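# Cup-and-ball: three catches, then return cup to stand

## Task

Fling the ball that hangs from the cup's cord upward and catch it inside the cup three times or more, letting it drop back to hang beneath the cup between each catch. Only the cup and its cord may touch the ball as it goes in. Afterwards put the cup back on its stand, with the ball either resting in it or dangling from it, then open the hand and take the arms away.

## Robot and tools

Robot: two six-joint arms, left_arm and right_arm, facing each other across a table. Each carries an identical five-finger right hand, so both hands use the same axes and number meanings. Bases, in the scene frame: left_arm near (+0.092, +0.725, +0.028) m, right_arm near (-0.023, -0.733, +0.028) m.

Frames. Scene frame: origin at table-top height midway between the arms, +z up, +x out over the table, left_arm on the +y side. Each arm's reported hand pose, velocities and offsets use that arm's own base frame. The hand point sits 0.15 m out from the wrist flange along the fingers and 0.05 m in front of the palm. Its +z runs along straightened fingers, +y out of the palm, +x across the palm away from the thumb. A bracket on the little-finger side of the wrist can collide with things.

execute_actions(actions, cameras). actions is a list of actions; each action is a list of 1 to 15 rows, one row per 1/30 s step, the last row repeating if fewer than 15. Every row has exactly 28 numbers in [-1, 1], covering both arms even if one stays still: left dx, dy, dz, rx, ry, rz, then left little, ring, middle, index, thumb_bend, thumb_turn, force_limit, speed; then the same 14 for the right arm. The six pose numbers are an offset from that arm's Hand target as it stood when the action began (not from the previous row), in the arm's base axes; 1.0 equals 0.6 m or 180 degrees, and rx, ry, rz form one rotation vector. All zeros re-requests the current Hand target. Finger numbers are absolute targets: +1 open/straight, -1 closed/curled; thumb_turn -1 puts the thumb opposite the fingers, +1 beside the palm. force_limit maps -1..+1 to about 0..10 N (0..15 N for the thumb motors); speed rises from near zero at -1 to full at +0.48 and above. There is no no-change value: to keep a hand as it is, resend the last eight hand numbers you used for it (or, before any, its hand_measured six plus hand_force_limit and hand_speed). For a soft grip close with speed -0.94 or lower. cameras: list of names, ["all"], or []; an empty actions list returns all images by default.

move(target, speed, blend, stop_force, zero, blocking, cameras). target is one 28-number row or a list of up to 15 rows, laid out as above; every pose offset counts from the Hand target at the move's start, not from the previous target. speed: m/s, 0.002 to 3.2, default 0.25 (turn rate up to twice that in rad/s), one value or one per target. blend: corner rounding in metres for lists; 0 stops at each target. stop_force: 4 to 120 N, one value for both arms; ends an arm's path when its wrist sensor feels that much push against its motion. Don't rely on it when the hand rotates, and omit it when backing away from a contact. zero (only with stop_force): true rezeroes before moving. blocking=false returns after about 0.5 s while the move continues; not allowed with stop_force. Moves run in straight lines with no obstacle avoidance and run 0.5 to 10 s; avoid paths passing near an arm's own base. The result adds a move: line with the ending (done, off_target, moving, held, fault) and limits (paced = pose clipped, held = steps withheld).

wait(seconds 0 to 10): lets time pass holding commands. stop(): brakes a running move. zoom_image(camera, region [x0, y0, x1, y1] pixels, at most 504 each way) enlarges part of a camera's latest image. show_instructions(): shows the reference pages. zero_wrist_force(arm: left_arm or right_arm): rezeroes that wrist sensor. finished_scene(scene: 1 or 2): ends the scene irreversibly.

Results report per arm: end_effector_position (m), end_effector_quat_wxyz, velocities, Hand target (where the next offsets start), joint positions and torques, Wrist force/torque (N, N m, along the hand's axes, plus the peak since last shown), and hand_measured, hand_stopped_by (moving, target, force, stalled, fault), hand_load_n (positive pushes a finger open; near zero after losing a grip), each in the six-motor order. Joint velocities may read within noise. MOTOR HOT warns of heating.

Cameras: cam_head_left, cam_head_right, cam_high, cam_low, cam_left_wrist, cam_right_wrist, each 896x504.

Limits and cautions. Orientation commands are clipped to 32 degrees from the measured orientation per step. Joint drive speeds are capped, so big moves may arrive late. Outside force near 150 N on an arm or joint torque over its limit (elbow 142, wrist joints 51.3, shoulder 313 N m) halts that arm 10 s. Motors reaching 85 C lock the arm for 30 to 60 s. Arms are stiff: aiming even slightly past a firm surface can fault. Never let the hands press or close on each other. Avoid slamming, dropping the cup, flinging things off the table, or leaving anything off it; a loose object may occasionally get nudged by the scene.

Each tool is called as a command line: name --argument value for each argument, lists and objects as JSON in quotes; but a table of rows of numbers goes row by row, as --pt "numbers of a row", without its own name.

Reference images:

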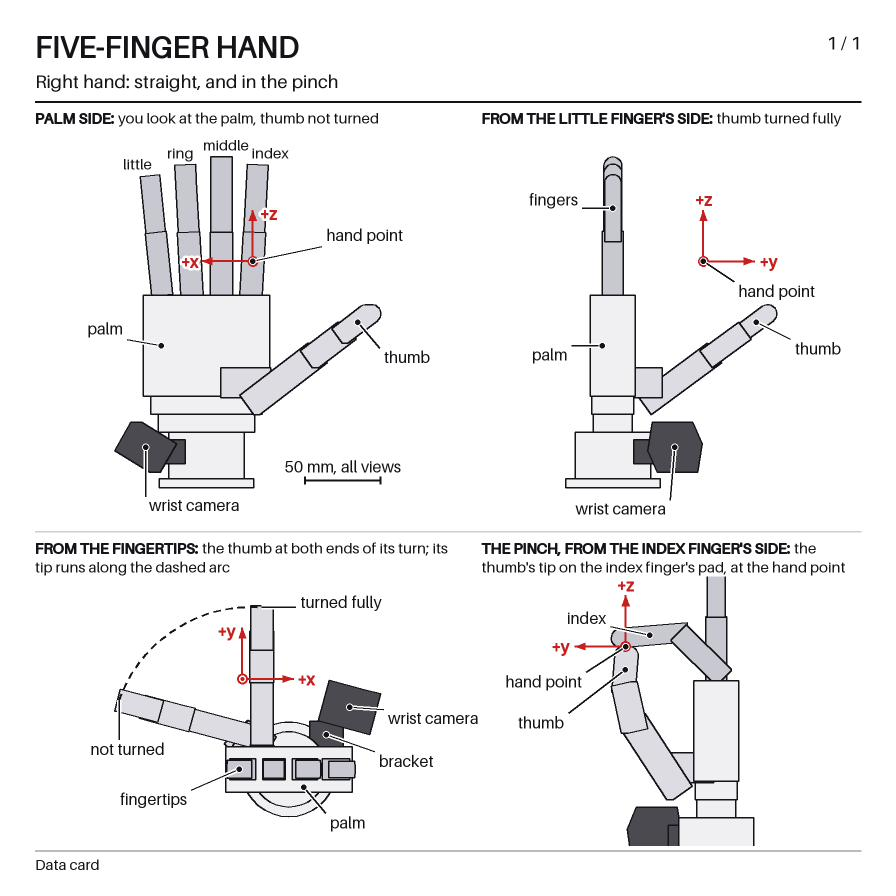

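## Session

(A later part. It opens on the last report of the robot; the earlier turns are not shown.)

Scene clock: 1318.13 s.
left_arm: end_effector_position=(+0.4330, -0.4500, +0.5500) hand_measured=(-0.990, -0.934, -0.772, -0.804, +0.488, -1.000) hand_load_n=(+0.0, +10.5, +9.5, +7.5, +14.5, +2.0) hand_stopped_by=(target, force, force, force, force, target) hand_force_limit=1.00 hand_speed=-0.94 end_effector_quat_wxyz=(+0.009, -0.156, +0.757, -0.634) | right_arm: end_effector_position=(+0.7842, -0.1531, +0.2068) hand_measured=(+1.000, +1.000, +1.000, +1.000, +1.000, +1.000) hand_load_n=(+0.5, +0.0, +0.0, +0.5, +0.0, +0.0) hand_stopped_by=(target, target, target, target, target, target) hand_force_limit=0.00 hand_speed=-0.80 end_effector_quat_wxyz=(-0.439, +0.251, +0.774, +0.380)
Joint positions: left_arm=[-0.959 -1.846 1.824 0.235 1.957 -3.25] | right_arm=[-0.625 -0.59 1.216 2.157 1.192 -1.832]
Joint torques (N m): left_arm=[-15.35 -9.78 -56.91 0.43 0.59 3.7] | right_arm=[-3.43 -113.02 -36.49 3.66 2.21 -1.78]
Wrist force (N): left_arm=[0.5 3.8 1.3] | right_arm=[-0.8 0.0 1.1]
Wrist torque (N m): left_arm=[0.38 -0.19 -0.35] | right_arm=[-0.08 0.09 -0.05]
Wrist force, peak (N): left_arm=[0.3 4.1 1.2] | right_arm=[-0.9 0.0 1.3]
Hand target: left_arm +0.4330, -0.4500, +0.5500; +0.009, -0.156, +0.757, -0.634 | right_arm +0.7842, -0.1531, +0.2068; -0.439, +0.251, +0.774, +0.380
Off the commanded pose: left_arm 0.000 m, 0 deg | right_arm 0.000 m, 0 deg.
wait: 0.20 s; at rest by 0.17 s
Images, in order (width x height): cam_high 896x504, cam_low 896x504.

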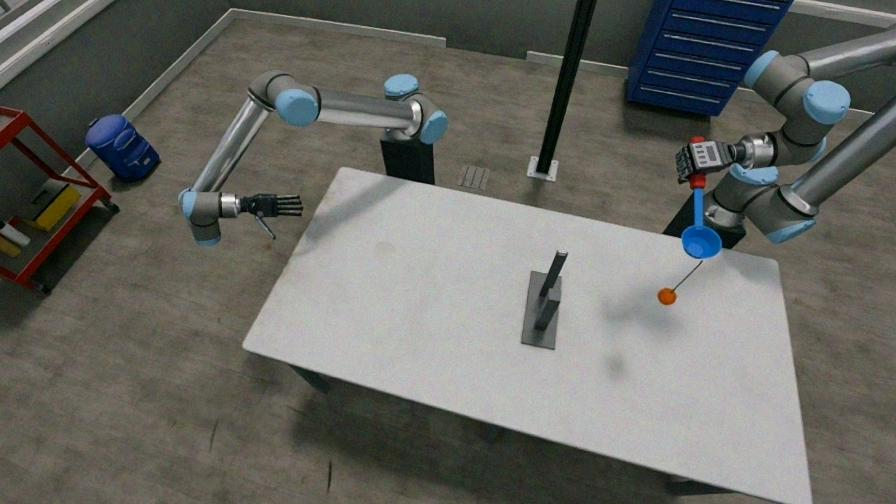

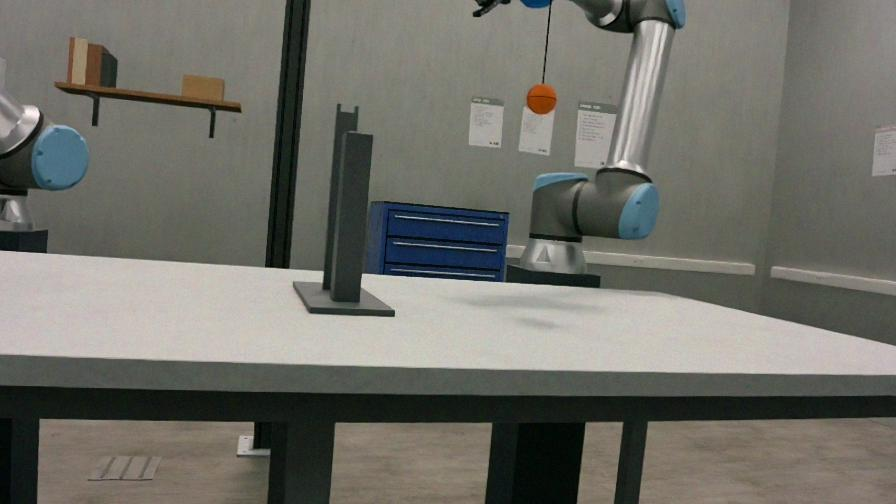

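execute_actions --actions '[[[0,0.0357,0,0,0,0,-0.99,-0.99,-0.99,-0.99,-0.99,-1,1,-0.94,0,0,0,0,0,0,1,1,1,1,1,1,0,-0.8],[0,0.0815,0,0,0,0,-0.99,-0.99,-0.99,-0.99,-0.99,-1,1,-0.94,0,0,0,0,0,0,1,1,1,1,1,1,0,-0.8],[0,0.1092,0,0,0,0,-0.99,-0.99,-0.99,-0.99,-0.99,-1,1,-0.94,0,0,0,0,0,0,1,1,1,1,1,1,0,-0.8],[0,0.1313,0,0,0,0,-0.99,-0.99,-0.99,-0.99,-0.99,-1,1,-0.94,0,0,0,0,0,0,1,1,1,1,1,1,0,-0.8],[0,0.1535,0,0,0,0,-0.99,-0.99,-0.99,-0.99,-0.99,-1,1,-0.94,0,0,0,0,0,0,1,1,1,1,1,1,0,-0.8],[0,0.1758,0,0,0,0,-0.99,-0.99,-0.99,-0.99,-0.99,-1,1,-0.94,0,0,0,0,0,0,1,1,1,1,1,1,0,-0.8],[0,0.198,0,0,0,0,-0.99,-0.99,-0.99,-0.99,-0.99,-1,1,-0.94,0,0,0,0,0,0,1,1,1,1,1,1,0,-0.8],[0,0.2202,0,0,0,0,-0.99,-0.99,-0.99,-0.99,-0.99,-1,1,-0.94,0,0,0,0,0,0,1,1,1,1,1,1,0,-0.8],[0,0.2425,0,0,0,0,-0.99,-0.99,-0.99,-0.99,-0.99,-1,1,-0.94,0,0,0,0,0,0,1,1,1,1,1,1,0,-0.8],[0,0.2647,0,0,0,0,-0.99,-0.99,-0.99,-0.99,-0.99,-1,1,-0.94,0,0,0,0,0,0,1,1,1,1,1,1,0,-0.8],[0,0.2868,0,0,0,0,-0.99,-0.99,-0.99,-0.99,-0.99,-1,1,-0.94,0,0,0,0,0,0,1,1,1,1,1,1,0,-0.8],[0,0.3092,0,0,0,0,-0.99,-0.99,-0.99,-0.99,-0.99,-1,1,-0.94,0,0,0,0,0,0,1,1,1,1,1,1,0,-0.8],[0,0.3182,0,0,0,0,-0.99,-0.99,-0.99,-0.99,-0.99,-1,1,-0.94,0,0,0,0,0,0,1,1,1,1,1,1,0,-0.8],[0,0.3007,0,0,0,0,-0.99,-0.99,-0.99,-0.99,-0.99,-1,1,-0.94,0,0,0,0,0,0,1,1,1,1,1,1,0,-0.8],[0,0.2728,0,0,0,0,-0.99,-0.99,-0.99,-0.99,-0.99,-1,1,-0.94,0,0,0,0,0,0,1,1,1,1,1,1,0,-0.8]],[[0,-0.0378,0,0,0,0,-0.99,-0.99,-0.99,-0.99,-0.99,-1,1,-0.94,0,0,0,0,0,0,1,1,1,1,1,1,0,-0.8],[0,-0.0848,0,0,0,0,-0.99,-0.99,-0.99,-0.99,-0.99,-1,1,-0.94,0,0,0,0,0,0,1,1,1,1,1,1,0,-0.8],[0,-0.107,0,0,0,0,-0.99,-0.99,-0.99,-0.99,-0.99,-1,1,-0.94,0,0,0,0,0,0,1,1,1,1,1,1,0,-0.8],[0,-0.1292,0,0,0,0,-0.99,-0.99,-0.99,-0.99,-0.99,-1,1,-0.94,0,0,0,0,0,0,1,1,1,1,1,1,0,-0.8],[0,-0.1515,0,0,0,0,-0.99,-0.99,-0.99,-0.99,-0.99,-1,1,-0.94,0,0,0,0,0,0,1,1,1,1,1,1,0,-0.8],[0,-0.1737,0,0,0,0,-0.99,-0.99,-0.99,-0.99,-0.99,-1,1,-0.94,0,0,0,0,0,0,1,1,1,1,1,1,0,-0.8],[0,-0.1958,0,0,0,0,-0.99,-0.99,-0.99,-0.99,-0.99,-1,1,-0.94,0,0,0,0,0,0,1,1,1,1,1,1,0,-0.8],[0,-0.2182,0,0,0,0,-0.99,-0.99,-0.99,-0.99,-0.99,-1,1,-0.94,0,0,0,0,0,0,1,1,1,1,1,1,0,-0.8],[0,-0.2403,0,0,0,0,-0.99,-0.99,-0.99,-0.99,-0.99,-1,1,-0.94,0,0,0,0,0,0,1,1,1,1,1,1,0,-0.8],[0,-0.2625,0,0,0,0,-0.99,-0.99,-0.99,-0.99,-0.99,-1,1,-0.94,0,0,0,0,0,0,1,1,1,1,1,1,0,-0.8],[0,-0.2848,0,0,0,0,-0.99,-0.99,-0.99,-0.99,-0.99,-1,1,-0.94,0,0,0,0,0,0,1,1,1,1,1,1,0,-0.8],[0,-0.307,0,0,0,0,-0.99,-0.99,-0.99,-0.99,-0.99,-1,1,-0.94,0,0,0,0,0,0,1,1,1,1,1,1,0,-0.8],[0,-0.3268,0,0,0,0,-0.99,-0.99,-0.99,-0.99,-0.99,-1,1,-0.94,0,0,0,0,0,0,1,1,1,1,1,1,0,-0.8],[0,-0.3125,0,0,0,0,-0.99,-0.99,-0.99,-0.99,-0.99,-1,1,-0.94,0,0,0,0,0,0,1,1,1,1,1,1,0,-0.8],[0,-0.2882,0,0,0,0,-0.99,-0.99,-0.99,-0.99,-0.99,-1,1,-0.94,0,0,0,0,0,0,1,1,1,1,1,1,0,-0.8]],[[0,0.0032,0,0,0,0,-0.99,-0.99,-0.99,-0.99,-0.99,-1,1,-0.94,0,0,0,0,0,0,1,1,1,1,1,1,0,-0.8]]]' --cameras '["cam_low"]'

wait --seconds 0.1 --cameras '["cam_low"]'

wait --seconds 0.1 --cameras '["cam_low"]'

wait --seconds 0.1 --cameras '["cam_low"]'

wait --seconds 0.1 --cameras '["cam_low"]'

wait --seconds 0.1 --cameras '["cam_low"]'

wait --seconds 0.1 --cameras '["cam_low"]'

wait --seconds 0.1 --cameras '["cam_low"]'

wait --seconds 0.1 --cameras '["cam_low"]'

wait --seconds 0.1 --cameras '["cam_low"]'

wait --seconds 0.1 --cameras '["cam_low"]'

Scene clock: 1367.03 s.
left_arm: end_effector_position=(+0.4330, -0.4573, +0.5500) hand_measured=(-0.990, -0.934, -0.772, -0.806, +0.488, -1.000) hand_load_n=(+0.0, +6.5, +10.0, +3.5, +14.5, +2.5) hand_stopped_by=(target, force, force, force, force, target) hand_force_limit=1.00 hand_speed=-0.94 end_effector_quat_wxyz=(+0.009, -0.156, +0.757, -0.634) | right_arm: end_effector_position=(+0.7842, -0.1531, +0.2068) hand_measured=(+1.000, +1.000, +1.000, +1.000, +1.000, +1.000) hand_load_n=(+0.0, +0.0, +0.0, +0.0, +0.0, +0.5) hand_stopped_by=(target, target, target, target, target, target) hand_force_limit=0.00 hand_speed=-0.80 end_effector_quat_wxyz=(-0.439, +0.251, +0.774, +0.380)
Joint positions: left_arm=[-0.97 -1.839 1.819 0.232 1.947 -3.252] | right_arm=[-0.625 -0.59 1.216 2.157 1.192 -1.832]
Joint torques (N m): left_arm=[11.11 -8.43 -56.84 -0.36 -2.04 4.08] | right_arm=[-2.14 -113.12 -36.4 3.64 2.14 -1.81]
Wrist force (N): left_arm=[0.5 3.6 1.1] | right_arm=[-1.1 -0.3 0.8]
Wrist torque (N m): left_arm=[0.40 -0.20 -0.61] | right_arm=[-0.10 0.13 -0.07]
Wrist force, peak (N): left_arm=[2.3 3.6 8.8] | right_arm=[-1.4 -0.5 1.1]
Hand target: left_arm +0.4330, -0.4573, +0.5500; +0.009, -0.156, +0.757, -0.634 | right_arm +0.7842, -0.1531, +0.2068; -0.439, +0.251, +0.774, +0.380
Off the commanded pose: left_arm 0.000 m, 0 deg | right_arm 0.000 m, 0 deg.
Images, in order (width x height): cam_low 896x504.

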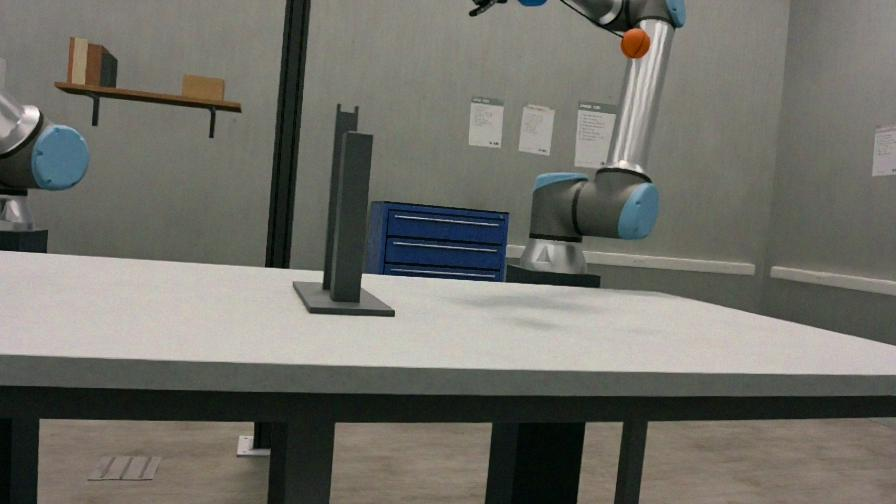

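Scene clock: 1367.13 s.
left_arm: end_effector_position=(+0.4330, -0.4573, +0.5500) hand_measured=(-0.990, -0.934, -0.772, -0.806, +0.488, -1.000) hand_load_n=(+0.0, +6.0, +10.0, +3.5, +14.5, +2.5) hand_stopped_by=(target, force, force, force, force, target) hand_force_limit=1.00 hand_speed=-0.94 end_effector_quat_wxyz=(+0.009, -0.156, +0.757, -0.634) | right_arm: end_effector_position=(+0.7842, -0.1531, +0.2068) hand_measured=(+1.000, +1.000, +1.000, +1.000, +1.000, +1.000) hand_load_n=(+0.0, +0.0, +0.0, +0.0, +0.0, +0.0) hand_stopped_by=(target, target, target, target, target, target) hand_force_limit=0.00 hand_speed=-0.80 end_effector_quat_wxyz=(-0.439, +0.251, +0.774, +0.380)
Joint positions: left_arm=[-0.97 -1.839 1.819 0.232 1.947 -3.252] | right_arm=[-0.625 -0.59 1.216 2.157 1.192 -1.832]
Joint torques (N m): left_arm=[11.3 -7.76 -55.99 -0.05 -2.04 3.84] | right_arm=[-3.36 -113.45 -36.5 3.79 2.11 -1.6]
Wrist force (N): left_arm=[0.5 3.8 0.8] | right_arm=[-0.9 -0.1 1.0]
Wrist torque (N m): left_arm=[0.41 -0.26 -0.66] | right_arm=[-0.08 0.09 -0.06]
Wrist force, peak (N): left_arm=[0.5 3.8 0.8] | right_arm=[-1.1 -0.4 1.3]
Hand target: left_arm +0.4330, -0.4573, +0.5500; +0.009, -0.156, +0.757, -0.634 | right_arm +0.7842, -0.1531, +0.2068; -0.439, +0.251, +0.774, +0.380
Off the commanded pose: left_arm 0.000 m, 0 deg | right_arm 0.000 m, 0 deg.
wait: 0.10 s; no rest
Images, in order (width x height): cam_low 896x504.

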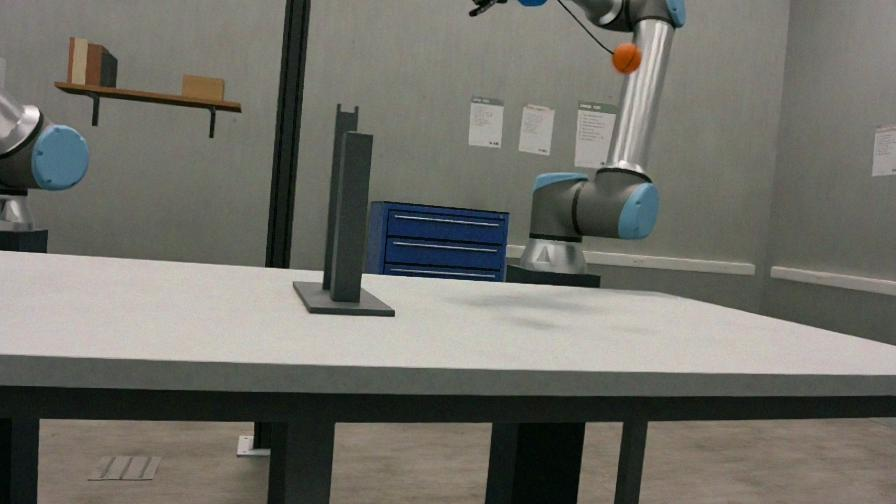

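Scene clock: 1367.23 s.
left_arm: end_effector_position=(+0.4330, -0.4573, +0.5500) hand_measured=(-0.990, -0.934, -0.772, -0.806, +0.488, -1.000) hand_load_n=(+0.0, +6.5, +10.0, +4.5, +14.5, +2.5) hand_stopped_by=(target, force, force, force, force, target) hand_force_limit=1.00 hand_speed=-0.94 end_effector_quat_wxyz=(+0.009, -0.156, +0.757, -0.634) | right_arm: end_effector_position=(+0.7842, -0.1531, +0.2068) hand_measured=(+1.000, +1.000, +1.000, +1.000, +1.000, +1.000) hand_load_n=(+0.0, +0.0, -0.5, +0.0, +0.0, +0.0) hand_stopped_by=(target, target, target, target, target, target) hand_force_limit=0.00 hand_speed=-0.80 end_effector_quat_wxyz=(-0.439, +0.251, +0.774, +0.380)
Joint positions: left_arm=[-0.97 -1.839 1.819 0.232 1.947 -3.252] | right_arm=[-0.625 -0.59 1.216 2.157 1.192 -1.832]
Joint torques (N m): left_arm=[10.39 -8.77 -56.54 -0.25 -1.97 3.84] | right_arm=[-2.66 -112.34 -36.39 3.82 2.14 -1.68]
Wrist force (N): left_arm=[0.3 4.5 1.4] | right_arm=[-1.1 -0.2 0.8]
Wrist torque (N m): left_arm=[0.37 -0.17 -0.86] | right_arm=[-0.08 0.13 -0.07]
Wrist force, peak (N): left_arm=[0.3 4.5 1.4] | right_arm=[-1.2 -0.5 0.9]
Hand target: left_arm +0.4330, -0.4573, +0.5500; +0.009, -0.156, +0.757, -0.634 | right_arm +0.7842, -0.1531, +0.2068; -0.439, +0.251, +0.774, +0.380
Off the commanded pose: left_arm 0.000 m, 0 deg | right_arm 0.000 m, 0 deg.
wait: 0.10 s; no rest
Images, in order (width x height): cam_low 896x504.

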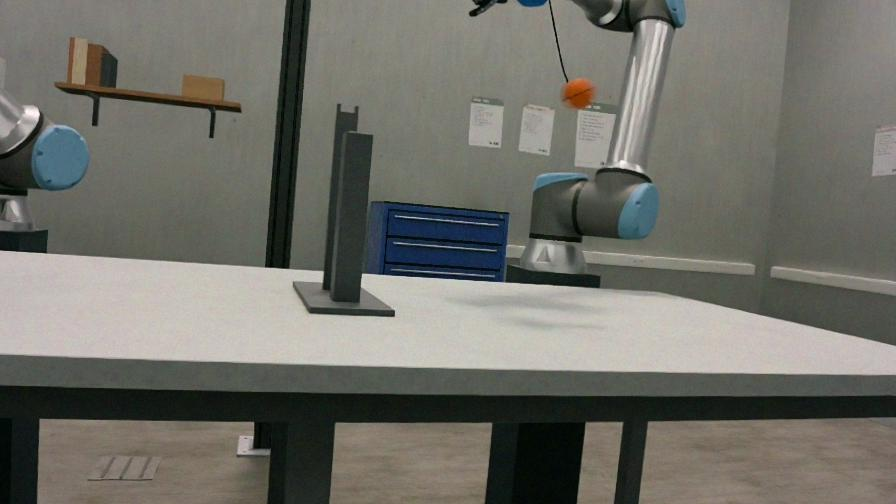

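Scene clock: 1367.33 s.
left_arm: end_effector_position=(+0.4330, -0.4573, +0.5500) hand_measured=(-0.990, -0.934, -0.772, -0.806, +0.488, -1.000) hand_load_n=(+0.0, +7.0, +10.0, +5.5, +14.5, +2.5) hand_stopped_by=(target, force, force, force, force, target) hand_force_limit=1.00 hand_speed=-0.94 end_effector_quat_wxyz=(+0.009, -0.156, +0.757, -0.634) | right_arm: end_effector_position=(+0.7842, -0.1531, +0.2068) hand_measured=(+1.000, +1.000, +1.000, +1.000, +1.000, +1.000) hand_load_n=(+0.0, +0.0, +0.0, +0.0, -0.5, +0.0) hand_stopped_by=(target, target, target, target, target, target) hand_force_limit=0.00 hand_speed=-0.80 end_effector_quat_wxyz=(-0.439, +0.251, +0.774, +0.380)
Joint positions: left_arm=[-0.97 -1.839 1.819 0.232 1.947 -3.252] | right_arm=[-0.625 -0.59 1.216 2.157 1.192 -1.832]
Joint torques (N m): left_arm=[11.25 -8.67 -55.74 -0.73 -1.37 3.86] | right_arm=[-2.94 -113.75 -36.07 3.56 2.04 -1.87]
Wrist force (N): left_arm=[0.7 3.8 1.8] | right_arm=[-0.9 -0.4 0.8]
Wrist torque (N m): left_arm=[0.37 -0.06 -0.69] | right_arm=[-0.12 0.09 -0.07]
Wrist force, peak (N): left_arm=[0.4 4.4 1.3] | right_arm=[-1.2 -0.4 1.1]
Hand target: left_arm +0.4330, -0.4573, +0.5500; +0.009, -0.156, +0.757, -0.634 | right_arm +0.7842, -0.1531, +0.2068; -0.439, +0.251, +0.774, +0.380
Off the commanded pose: left_arm 0.000 m, 0 deg | right_arm 0.000 m, 0 deg.
wait: 0.10 s; no rest
Images, in order (width x height): cam_low 896x504.

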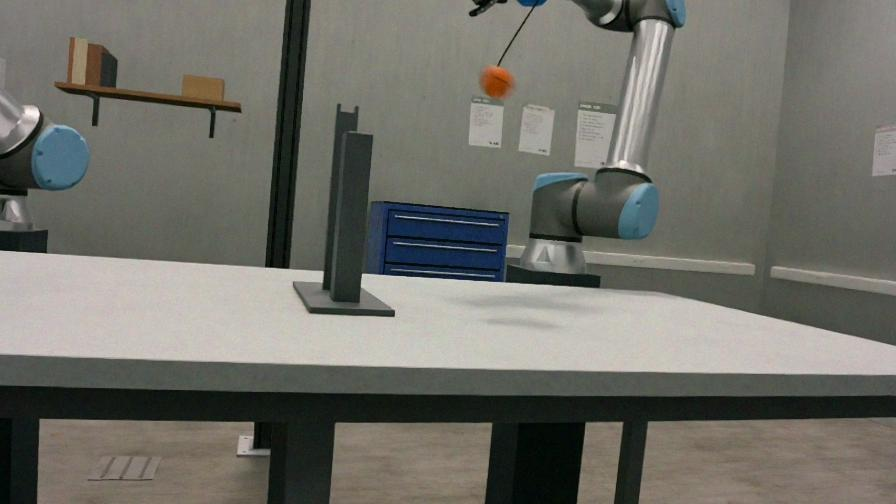

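Scene clock: 1367.43 s.
left_arm: end_effector_position=(+0.4330, -0.4573, +0.5500) hand_measured=(-0.990, -0.934, -0.772, -0.806, +0.488, -1.000) hand_load_n=(+0.0, +6.5, +10.0, +4.0, +14.5, +2.5) hand_stopped_by=(target, force, force, force, force, target) hand_force_limit=1.00 hand_speed=-0.94 end_effector_quat_wxyz=(+0.009, -0.156, +0.757, -0.634) | right_arm: end_effector_position=(+0.7842, -0.1531, +0.2068) hand_measured=(+1.000, +1.000, +1.000, +1.000, +1.000, +1.000) hand_load_n=(+0.0, +0.0, +0.0, +0.0, +0.0, +0.0) hand_stopped_by=(target, target, target, target, target, target) hand_force_limit=0.00 hand_speed=-0.80 end_effector_quat_wxyz=(-0.439, +0.251, +0.774, +0.380)
Joint positions: left_arm=[-0.97 -1.839 1.819 0.232 1.947 -3.252] | right_arm=[-0.625 -0.59 1.216 2.157 1.192 -1.832]
Joint torques (N m): left_arm=[10.63 -8.58 -55.87 -0.31 -1.82 3.67] | right_arm=[-3.54 -112.95 -36.7 3.68 2 -1.62]
Wrist force (N): left_arm=[0.6 3.5 1.4] | right_arm=[-1.0 -0.2 1.1]
Wrist torque (N m): left_arm=[0.37 -0.11 -0.62] | right_arm=[-0.10 0.11 -0.07]
Wrist force, peak (N): left_arm=[0.4 4.2 1.9] | right_arm=[-1.0 -0.2 1.1]
Hand target: left_arm +0.4330, -0.4573, +0.5500; +0.009, -0.156, +0.757, -0.634 | right_arm +0.7842, -0.1531, +0.2068; -0.439, +0.251, +0.774, +0.380
Off the commanded pose: left_arm 0.000 m, 0 deg | right_arm 0.000 m, 0 deg.
wait: 0.10 s; no rest
Images, in order (width x height): cam_low 896x504.

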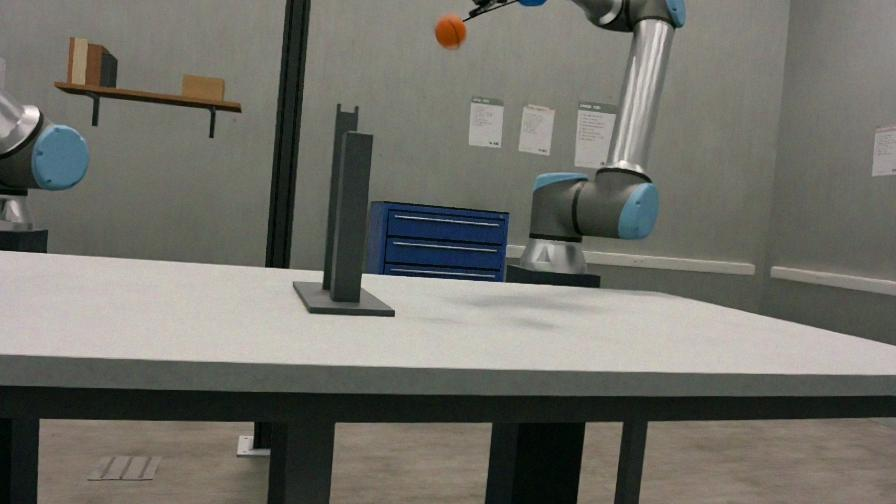

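Scene clock: 1367.53 s.
left_arm: end_effector_position=(+0.4330, -0.4573, +0.5500) hand_measured=(-0.990, -0.934, -0.772, -0.806, +0.488, -1.000) hand_load_n=(+0.0, +6.5, +10.0, +4.0, +14.5, +2.5) hand_stopped_by=(target, force, force, force, force, target) hand_force_limit=1.00 hand_speed=-0.94 end_effector_quat_wxyz=(+0.009, -0.156, +0.757, -0.634) | right_arm: end_effector_position=(+0.7842, -0.1531, +0.2068) hand_measured=(+1.000, +1.000, +1.000, +1.000, +1.000, +1.000) hand_load_n=(+0.0, +0.0, +0.0, +0.0, +0.0, +0.0) hand_stopped_by=(target, target, target, target, target, target) hand_force_limit=0.00 hand_speed=-0.80 end_effector_quat_wxyz=(-0.439, +0.251, +0.774, +0.380)
Joint positions: left_arm=[-0.97 -1.839 1.819 0.232 1.947 -3.252] | right_arm=[-0.625 -0.59 1.216 2.157 1.192 -1.832]
Joint torques (N m): left_arm=[11.46 -10.86 -55.85 -0.24 -1.5 3.62] | right_arm=[-3.46 -112.76 -36.99 3.83 2.07 -1.86]
Wrist force (N): left_arm=[0.4 3.7 1.2] | right_arm=[-1.1 -0.1 0.8]
Wrist torque (N m): left_arm=[0.40 -0.17 -0.62] | right_arm=[-0.07 0.13 -0.07]
Wrist force, peak (N): left_arm=[0.6 3.7 1.3] | right_arm=[-0.9 -0.2 1.2]
Hand target: left_arm +0.4330, -0.4573, +0.5500; +0.009, -0.156, +0.757, -0.634 | right_arm +0.7842, -0.1531, +0.2068; -0.439, +0.251, +0.774, +0.380
Off the commanded pose: left_arm 0.000 m, 0 deg | right_arm 0.000 m, 0 deg.
wait: 0.10 s; no rest
Images, in order (width x height): cam_low 896x504.

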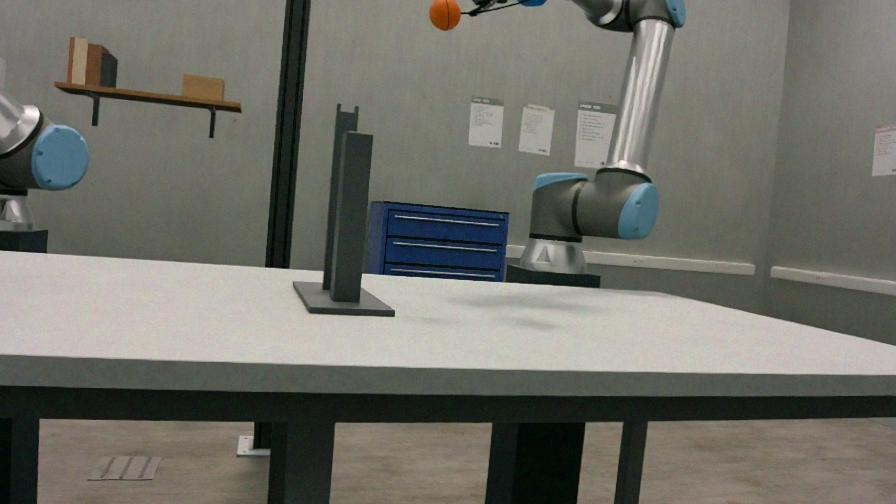

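Scene clock: 1367.63 s.
left_arm: end_effector_position=(+0.4330, -0.4573, +0.5500) hand_measured=(-0.990, -0.934, -0.772, -0.806, +0.488, -1.000) hand_load_n=(+0.0, +6.5, +10.0, +5.5, +14.5, +2.5) hand_stopped_by=(target, force, force, force, force, target) hand_force_limit=1.00 hand_speed=-0.94 end_effector_quat_wxyz=(+0.009, -0.156, +0.757, -0.634) | right_arm: end_effector_position=(+0.7842, -0.1531, +0.2068) hand_measured=(+1.000, +1.000, +1.000, +1.000, +1.000, +1.000) hand_load_n=(+0.0, +0.0, +0.0, +0.0, +0.0, +0.0) hand_stopped_by=(target, target, target, target, target, target) hand_force_limit=0.00 hand_speed=-0.80 end_effector_quat_wxyz=(-0.439, +0.251, +0.774, +0.380)
Joint positions: left_arm=[-0.97 -1.839 1.819 0.232 1.947 -3.252] | right_arm=[-0.625 -0.59 1.216 2.157 1.192 -1.832]
Joint torques (N m): left_arm=[11.51 -10.07 -55.55 -0.42 -1.44 3.52] | right_arm=[-1.83 -113.27 -36.06 3.62 2.1 -1.8]
Wrist force (N): left_arm=[0.6 4.0 1.7] | right_arm=[-0.8 -0.4 0.9]
Wrist torque (N m): left_arm=[0.39 -0.01 -0.68] | right_arm=[-0.13 0.09 -0.06]
Wrist force, peak (N): left_arm=[0.6 4.0 1.7] | right_arm=[-0.8 -0.5 1.2]
Hand target: left_arm +0.4330, -0.4573, +0.5500; +0.009, -0.156, +0.757, -0.634 | right_arm +0.7842, -0.1531, +0.2068; -0.439, +0.251, +0.774, +0.380
Off the commanded pose: left_arm 0.000 m, 0 deg | right_arm 0.000 m, 0 deg.
wait: 0.10 s; no rest
Images, in order (width x height): cam_low 896x504.

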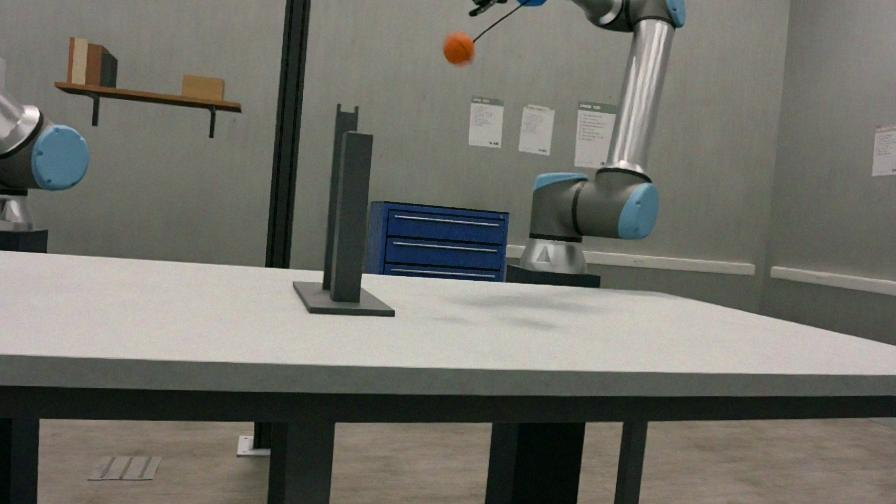

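Scene clock: 1367.73 s.
left_arm: end_effector_position=(+0.4330, -0.4573, +0.5500) hand_measured=(-0.990, -0.934, -0.772, -0.806, +0.488, -1.000) hand_load_n=(+0.0, +6.5, +10.0, +4.5, +14.5, +2.5) hand_stopped_by=(target, force, force, force, force, target) hand_force_limit=1.00 hand_speed=-0.94 end_effector_quat_wxyz=(+0.009, -0.156, +0.757, -0.634) | right_arm: end_effector_position=(+0.7842, -0.1531, +0.2068) hand_measured=(+1.000, +1.000, +1.000, +1.000, +1.000, +1.000) hand_load_n=(+0.0, +0.0, +0.0, +0.0, +0.0, +0.0) hand_stopped_by=(target, target, target, target, target, target) hand_force_limit=0.00 hand_speed=-0.80 end_effector_quat_wxyz=(-0.439, +0.251, +0.774, +0.380)
Joint positions: left_arm=[-0.97 -1.839 1.819 0.232 1.947 -3.252] | right_arm=[-0.625 -0.59 1.216 2.157 1.192 -1.832]
Joint torques (N m): left_arm=[10.43 -10.63 -55.15 -0.38 -0.88 3.47] | right_arm=[-3.02 -114.03 -36.4 3.71 2.09 -1.74]
Wrist force (N): left_arm=[0.2 4.5 1.7] | right_arm=[-1.0 -0.5 0.9]
Wrist torque (N m): left_arm=[0.41 -0.09 -0.77] | right_arm=[-0.14 0.12 -0.08]
Wrist force, peak (N): left_arm=[0.2 4.5 1.7] | right_arm=[-1.1 -0.2 1.0]
Hand target: left_arm +0.4330, -0.4573, +0.5500; +0.009, -0.156, +0.757, -0.634 | right_arm +0.7842, -0.1531, +0.2068; -0.439, +0.251, +0.774, +0.380
Off the commanded pose: left_arm 0.000 m, 0 deg | right_arm 0.000 m, 0 deg.
wait: 0.10 s; no rest
Images, in order (width x height): cam_low 896x504.

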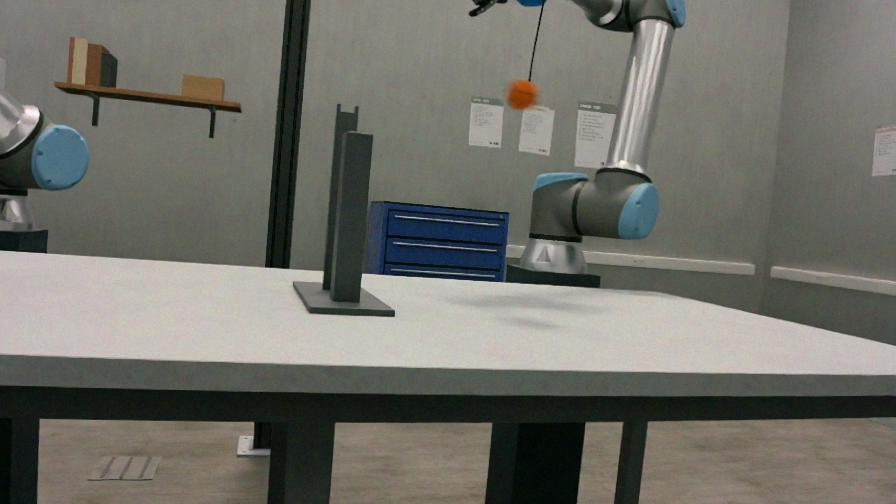

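Scene clock: 1367.83 s.
left_arm: end_effector_position=(+0.4330, -0.4573, +0.5500) hand_measured=(-0.990, -0.934, -0.772, -0.806, +0.488, -1.000) hand_load_n=(+0.0, +6.0, +10.0, +3.0, +14.5, +2.5) hand_stopped_by=(target, force, force, force, force, target) hand_force_limit=1.00 hand_speed=-0.94 end_effector_quat_wxyz=(+0.009, -0.156, +0.757, -0.634) | right_arm: end_effector_position=(+0.7842, -0.1531, +0.2068) hand_measured=(+1.000, +1.000, +1.000, +1.000, +1.000, +1.000) hand_load_n=(+0.0, +0.0, +0.0, +0.0, +0.0, +0.0) hand_stopped_by=(target, target, target, target, target, target) hand_force_limit=0.00 hand_speed=-0.80 end_effector_quat_wxyz=(-0.439, +0.251, +0.774, +0.380)
Joint positions: left_arm=[-0.97 -1.839 1.819 0.232 1.947 -3.252] | right_arm=[-0.625 -0.59 1.216 2.157 1.192 -1.832]
Joint torques (N m): left_arm=[8.45 -10.41 -55.7 -0.87 -1.11 3.61] | right_arm=[-3.63 -113.71 -36.8 3.71 2.03 -1.73]
Wrist force (N): left_arm=[0.2 4.1 0.7] | right_arm=[-1.1 -0.5 1.2]
Wrist torque (N m): left_arm=[0.39 -0.24 -0.75] | right_arm=[-0.15 0.11 -0.08]
Wrist force, peak (N): left_arm=[0.4 4.6 1.3] | right_arm=[-1.1 -0.5 1.2]
Hand target: left_arm +0.4330, -0.4573, +0.5500; +0.009, -0.156, +0.757, -0.634 | right_arm +0.7842, -0.1531, +0.2068; -0.439, +0.251, +0.774, +0.380
Off the commanded pose: left_arm 0.000 m, 0 deg | right_arm 0.000 m, 0 deg.
wait: 0.10 s; no rest
Images, in order (width x height): cam_low 896x504.

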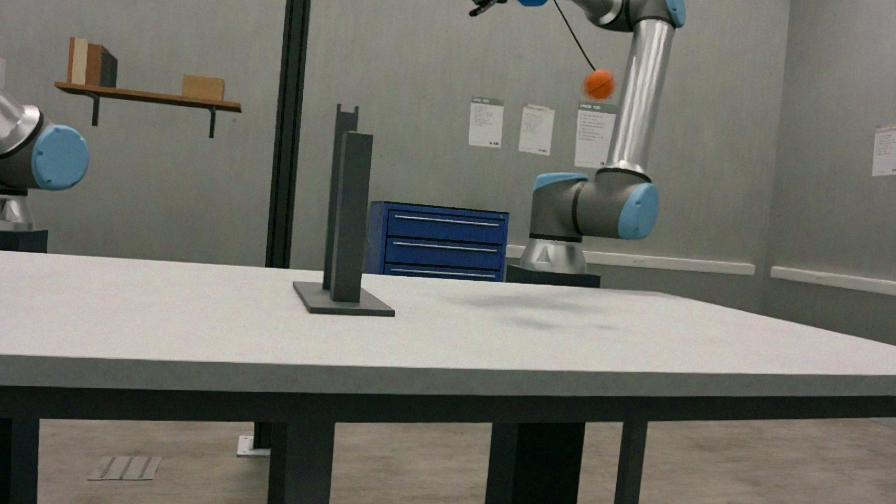

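Scene clock: 1367.93 s.
left_arm: end_effector_position=(+0.4330, -0.4573, +0.5500) hand_measured=(-0.990, -0.934, -0.772, -0.806, +0.488, -1.000) hand_load_n=(+0.0, +6.5, +10.0, +3.5, +14.5, +2.0) hand_stopped_by=(target, force, force, force, force, target) hand_force_limit=1.00 hand_speed=-0.94 end_effector_quat_wxyz=(+0.009, -0.156, +0.757, -0.634) | right_arm: end_effector_position=(+0.7842, -0.1531, +0.2068) hand_measured=(+1.000, +1.000, +1.000, +1.000, +1.000, +1.000) hand_load_n=(+0.0, +0.0, +0.0, +0.0, +0.0, +0.0) hand_stopped_by=(target, target, target, target, target, target) hand_force_limit=0.00 hand_speed=-0.80 end_effector_quat_wxyz=(-0.439, +0.251, +0.774, +0.380)
Joint positions: left_arm=[-0.97 -1.839 1.819 0.232 1.947 -3.252] | right_arm=[-0.625 -0.59 1.216 2.157 1.192 -1.832]
Joint torques (N m): left_arm=[10.1 -11.24 -54.94 -0.72 -1.07 3.19] | right_arm=[-3.52 -112.96 -36.36 3.87 2.18 -1.74]
Wrist force (N): left_arm=[0.3 3.7 0.8] | right_arm=[-1.2 -0.5 1.2]
Wrist torque (N m): left_arm=[0.42 -0.24 -0.63] | right_arm=[-0.15 0.14 -0.09]
Wrist force, peak (N): left_arm=[0.3 3.7 1.0] | right_arm=[-1.2 -0.5 1.2]
Hand target: left_arm +0.4330, -0.4573, +0.5500; +0.009, -0.156, +0.757, -0.634 | right_arm +0.7842, -0.1531, +0.2068; -0.439, +0.251, +0.774, +0.380
Off the commanded pose: left_arm 0.000 m, 0 deg | right_arm 0.000 m, 0 deg.
wait: 0.10 s; no rest
Images, in order (width x height): cam_low 896x504.

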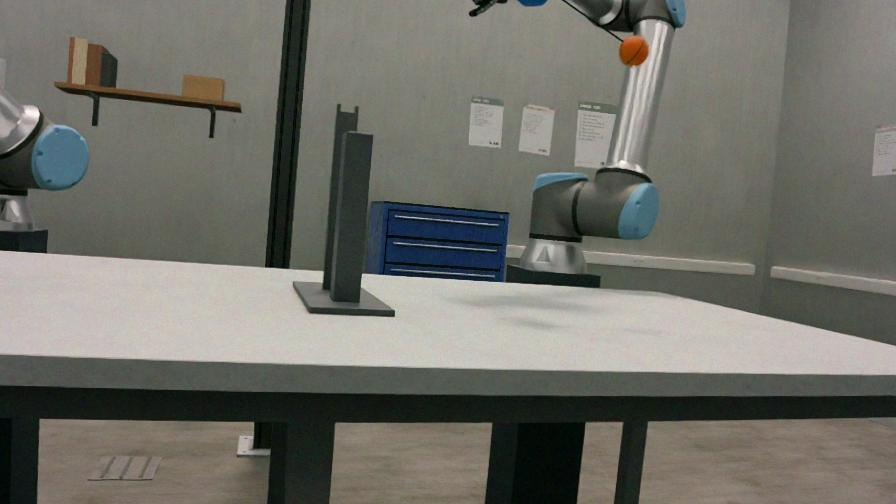

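Scene clock: 1368.03 s.
left_arm: end_effector_position=(+0.4330, -0.4573, +0.5500) hand_measured=(-0.990, -0.934, -0.772, -0.806, +0.488, -1.000) hand_load_n=(+0.0, +6.5, +10.0, +3.5, +14.0, +2.5) hand_stopped_by=(target, force, force, force, force, target) hand_force_limit=1.00 hand_speed=-0.94 end_effector_quat_wxyz=(+0.009, -0.156, +0.757, -0.634) | right_arm: end_effector_position=(+0.7842, -0.1531, +0.2068) hand_measured=(+1.000, +1.000, +1.000, +1.000, +1.000, +1.000) hand_load_n=(+0.0, +0.0, +0.0, +0.0, +0.0, -0.5) hand_stopped_by=(target, target, target, target, target, target) hand_force_limit=0.00 hand_speed=-0.80 end_effector_quat_wxyz=(-0.439, +0.251, +0.774, +0.380)
Joint positions: left_arm=[-0.97 -1.839 1.819 0.232 1.947 -3.252] | right_arm=[-0.625 -0.59 1.216 2.157 1.192 -1.832]
Joint torques (N m): left_arm=[10.79 -10.89 -55.35 -0.59 -0.68 3.67] | right_arm=[-2.6 -111.36 -36.19 3.71 2.18 -1.59]
Wrist force (N): left_arm=[0.3 3.4 1.1] | right_arm=[-1.1 -0.1 1.0]
Wrist torque (N m): left_arm=[0.39 -0.21 -0.60] | right_arm=[-0.08 0.13 -0.07]
Wrist force, peak (N): left_arm=[0.3 3.8 1.2] | right_arm=[-1.0 -0.2 1.2]
Hand target: left_arm +0.4330, -0.4573, +0.5500; +0.009, -0.156, +0.757, -0.634 | right_arm +0.7842, -0.1531, +0.2068; -0.439, +0.251, +0.774, +0.380
Off the commanded pose: left_arm 0.000 m, 0 deg | right_arm 0.000 m, 0 deg.
wait: 0.10 s; no rest
Images, in order (width x height): cam_low 896x504.

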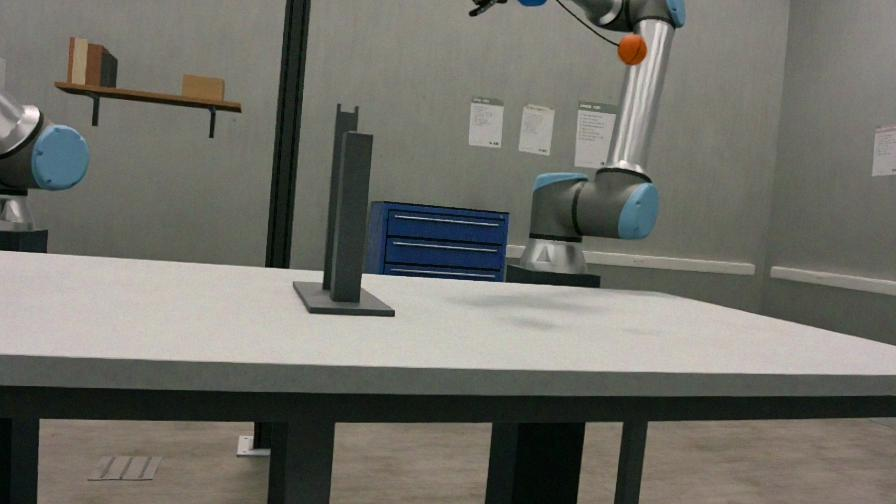

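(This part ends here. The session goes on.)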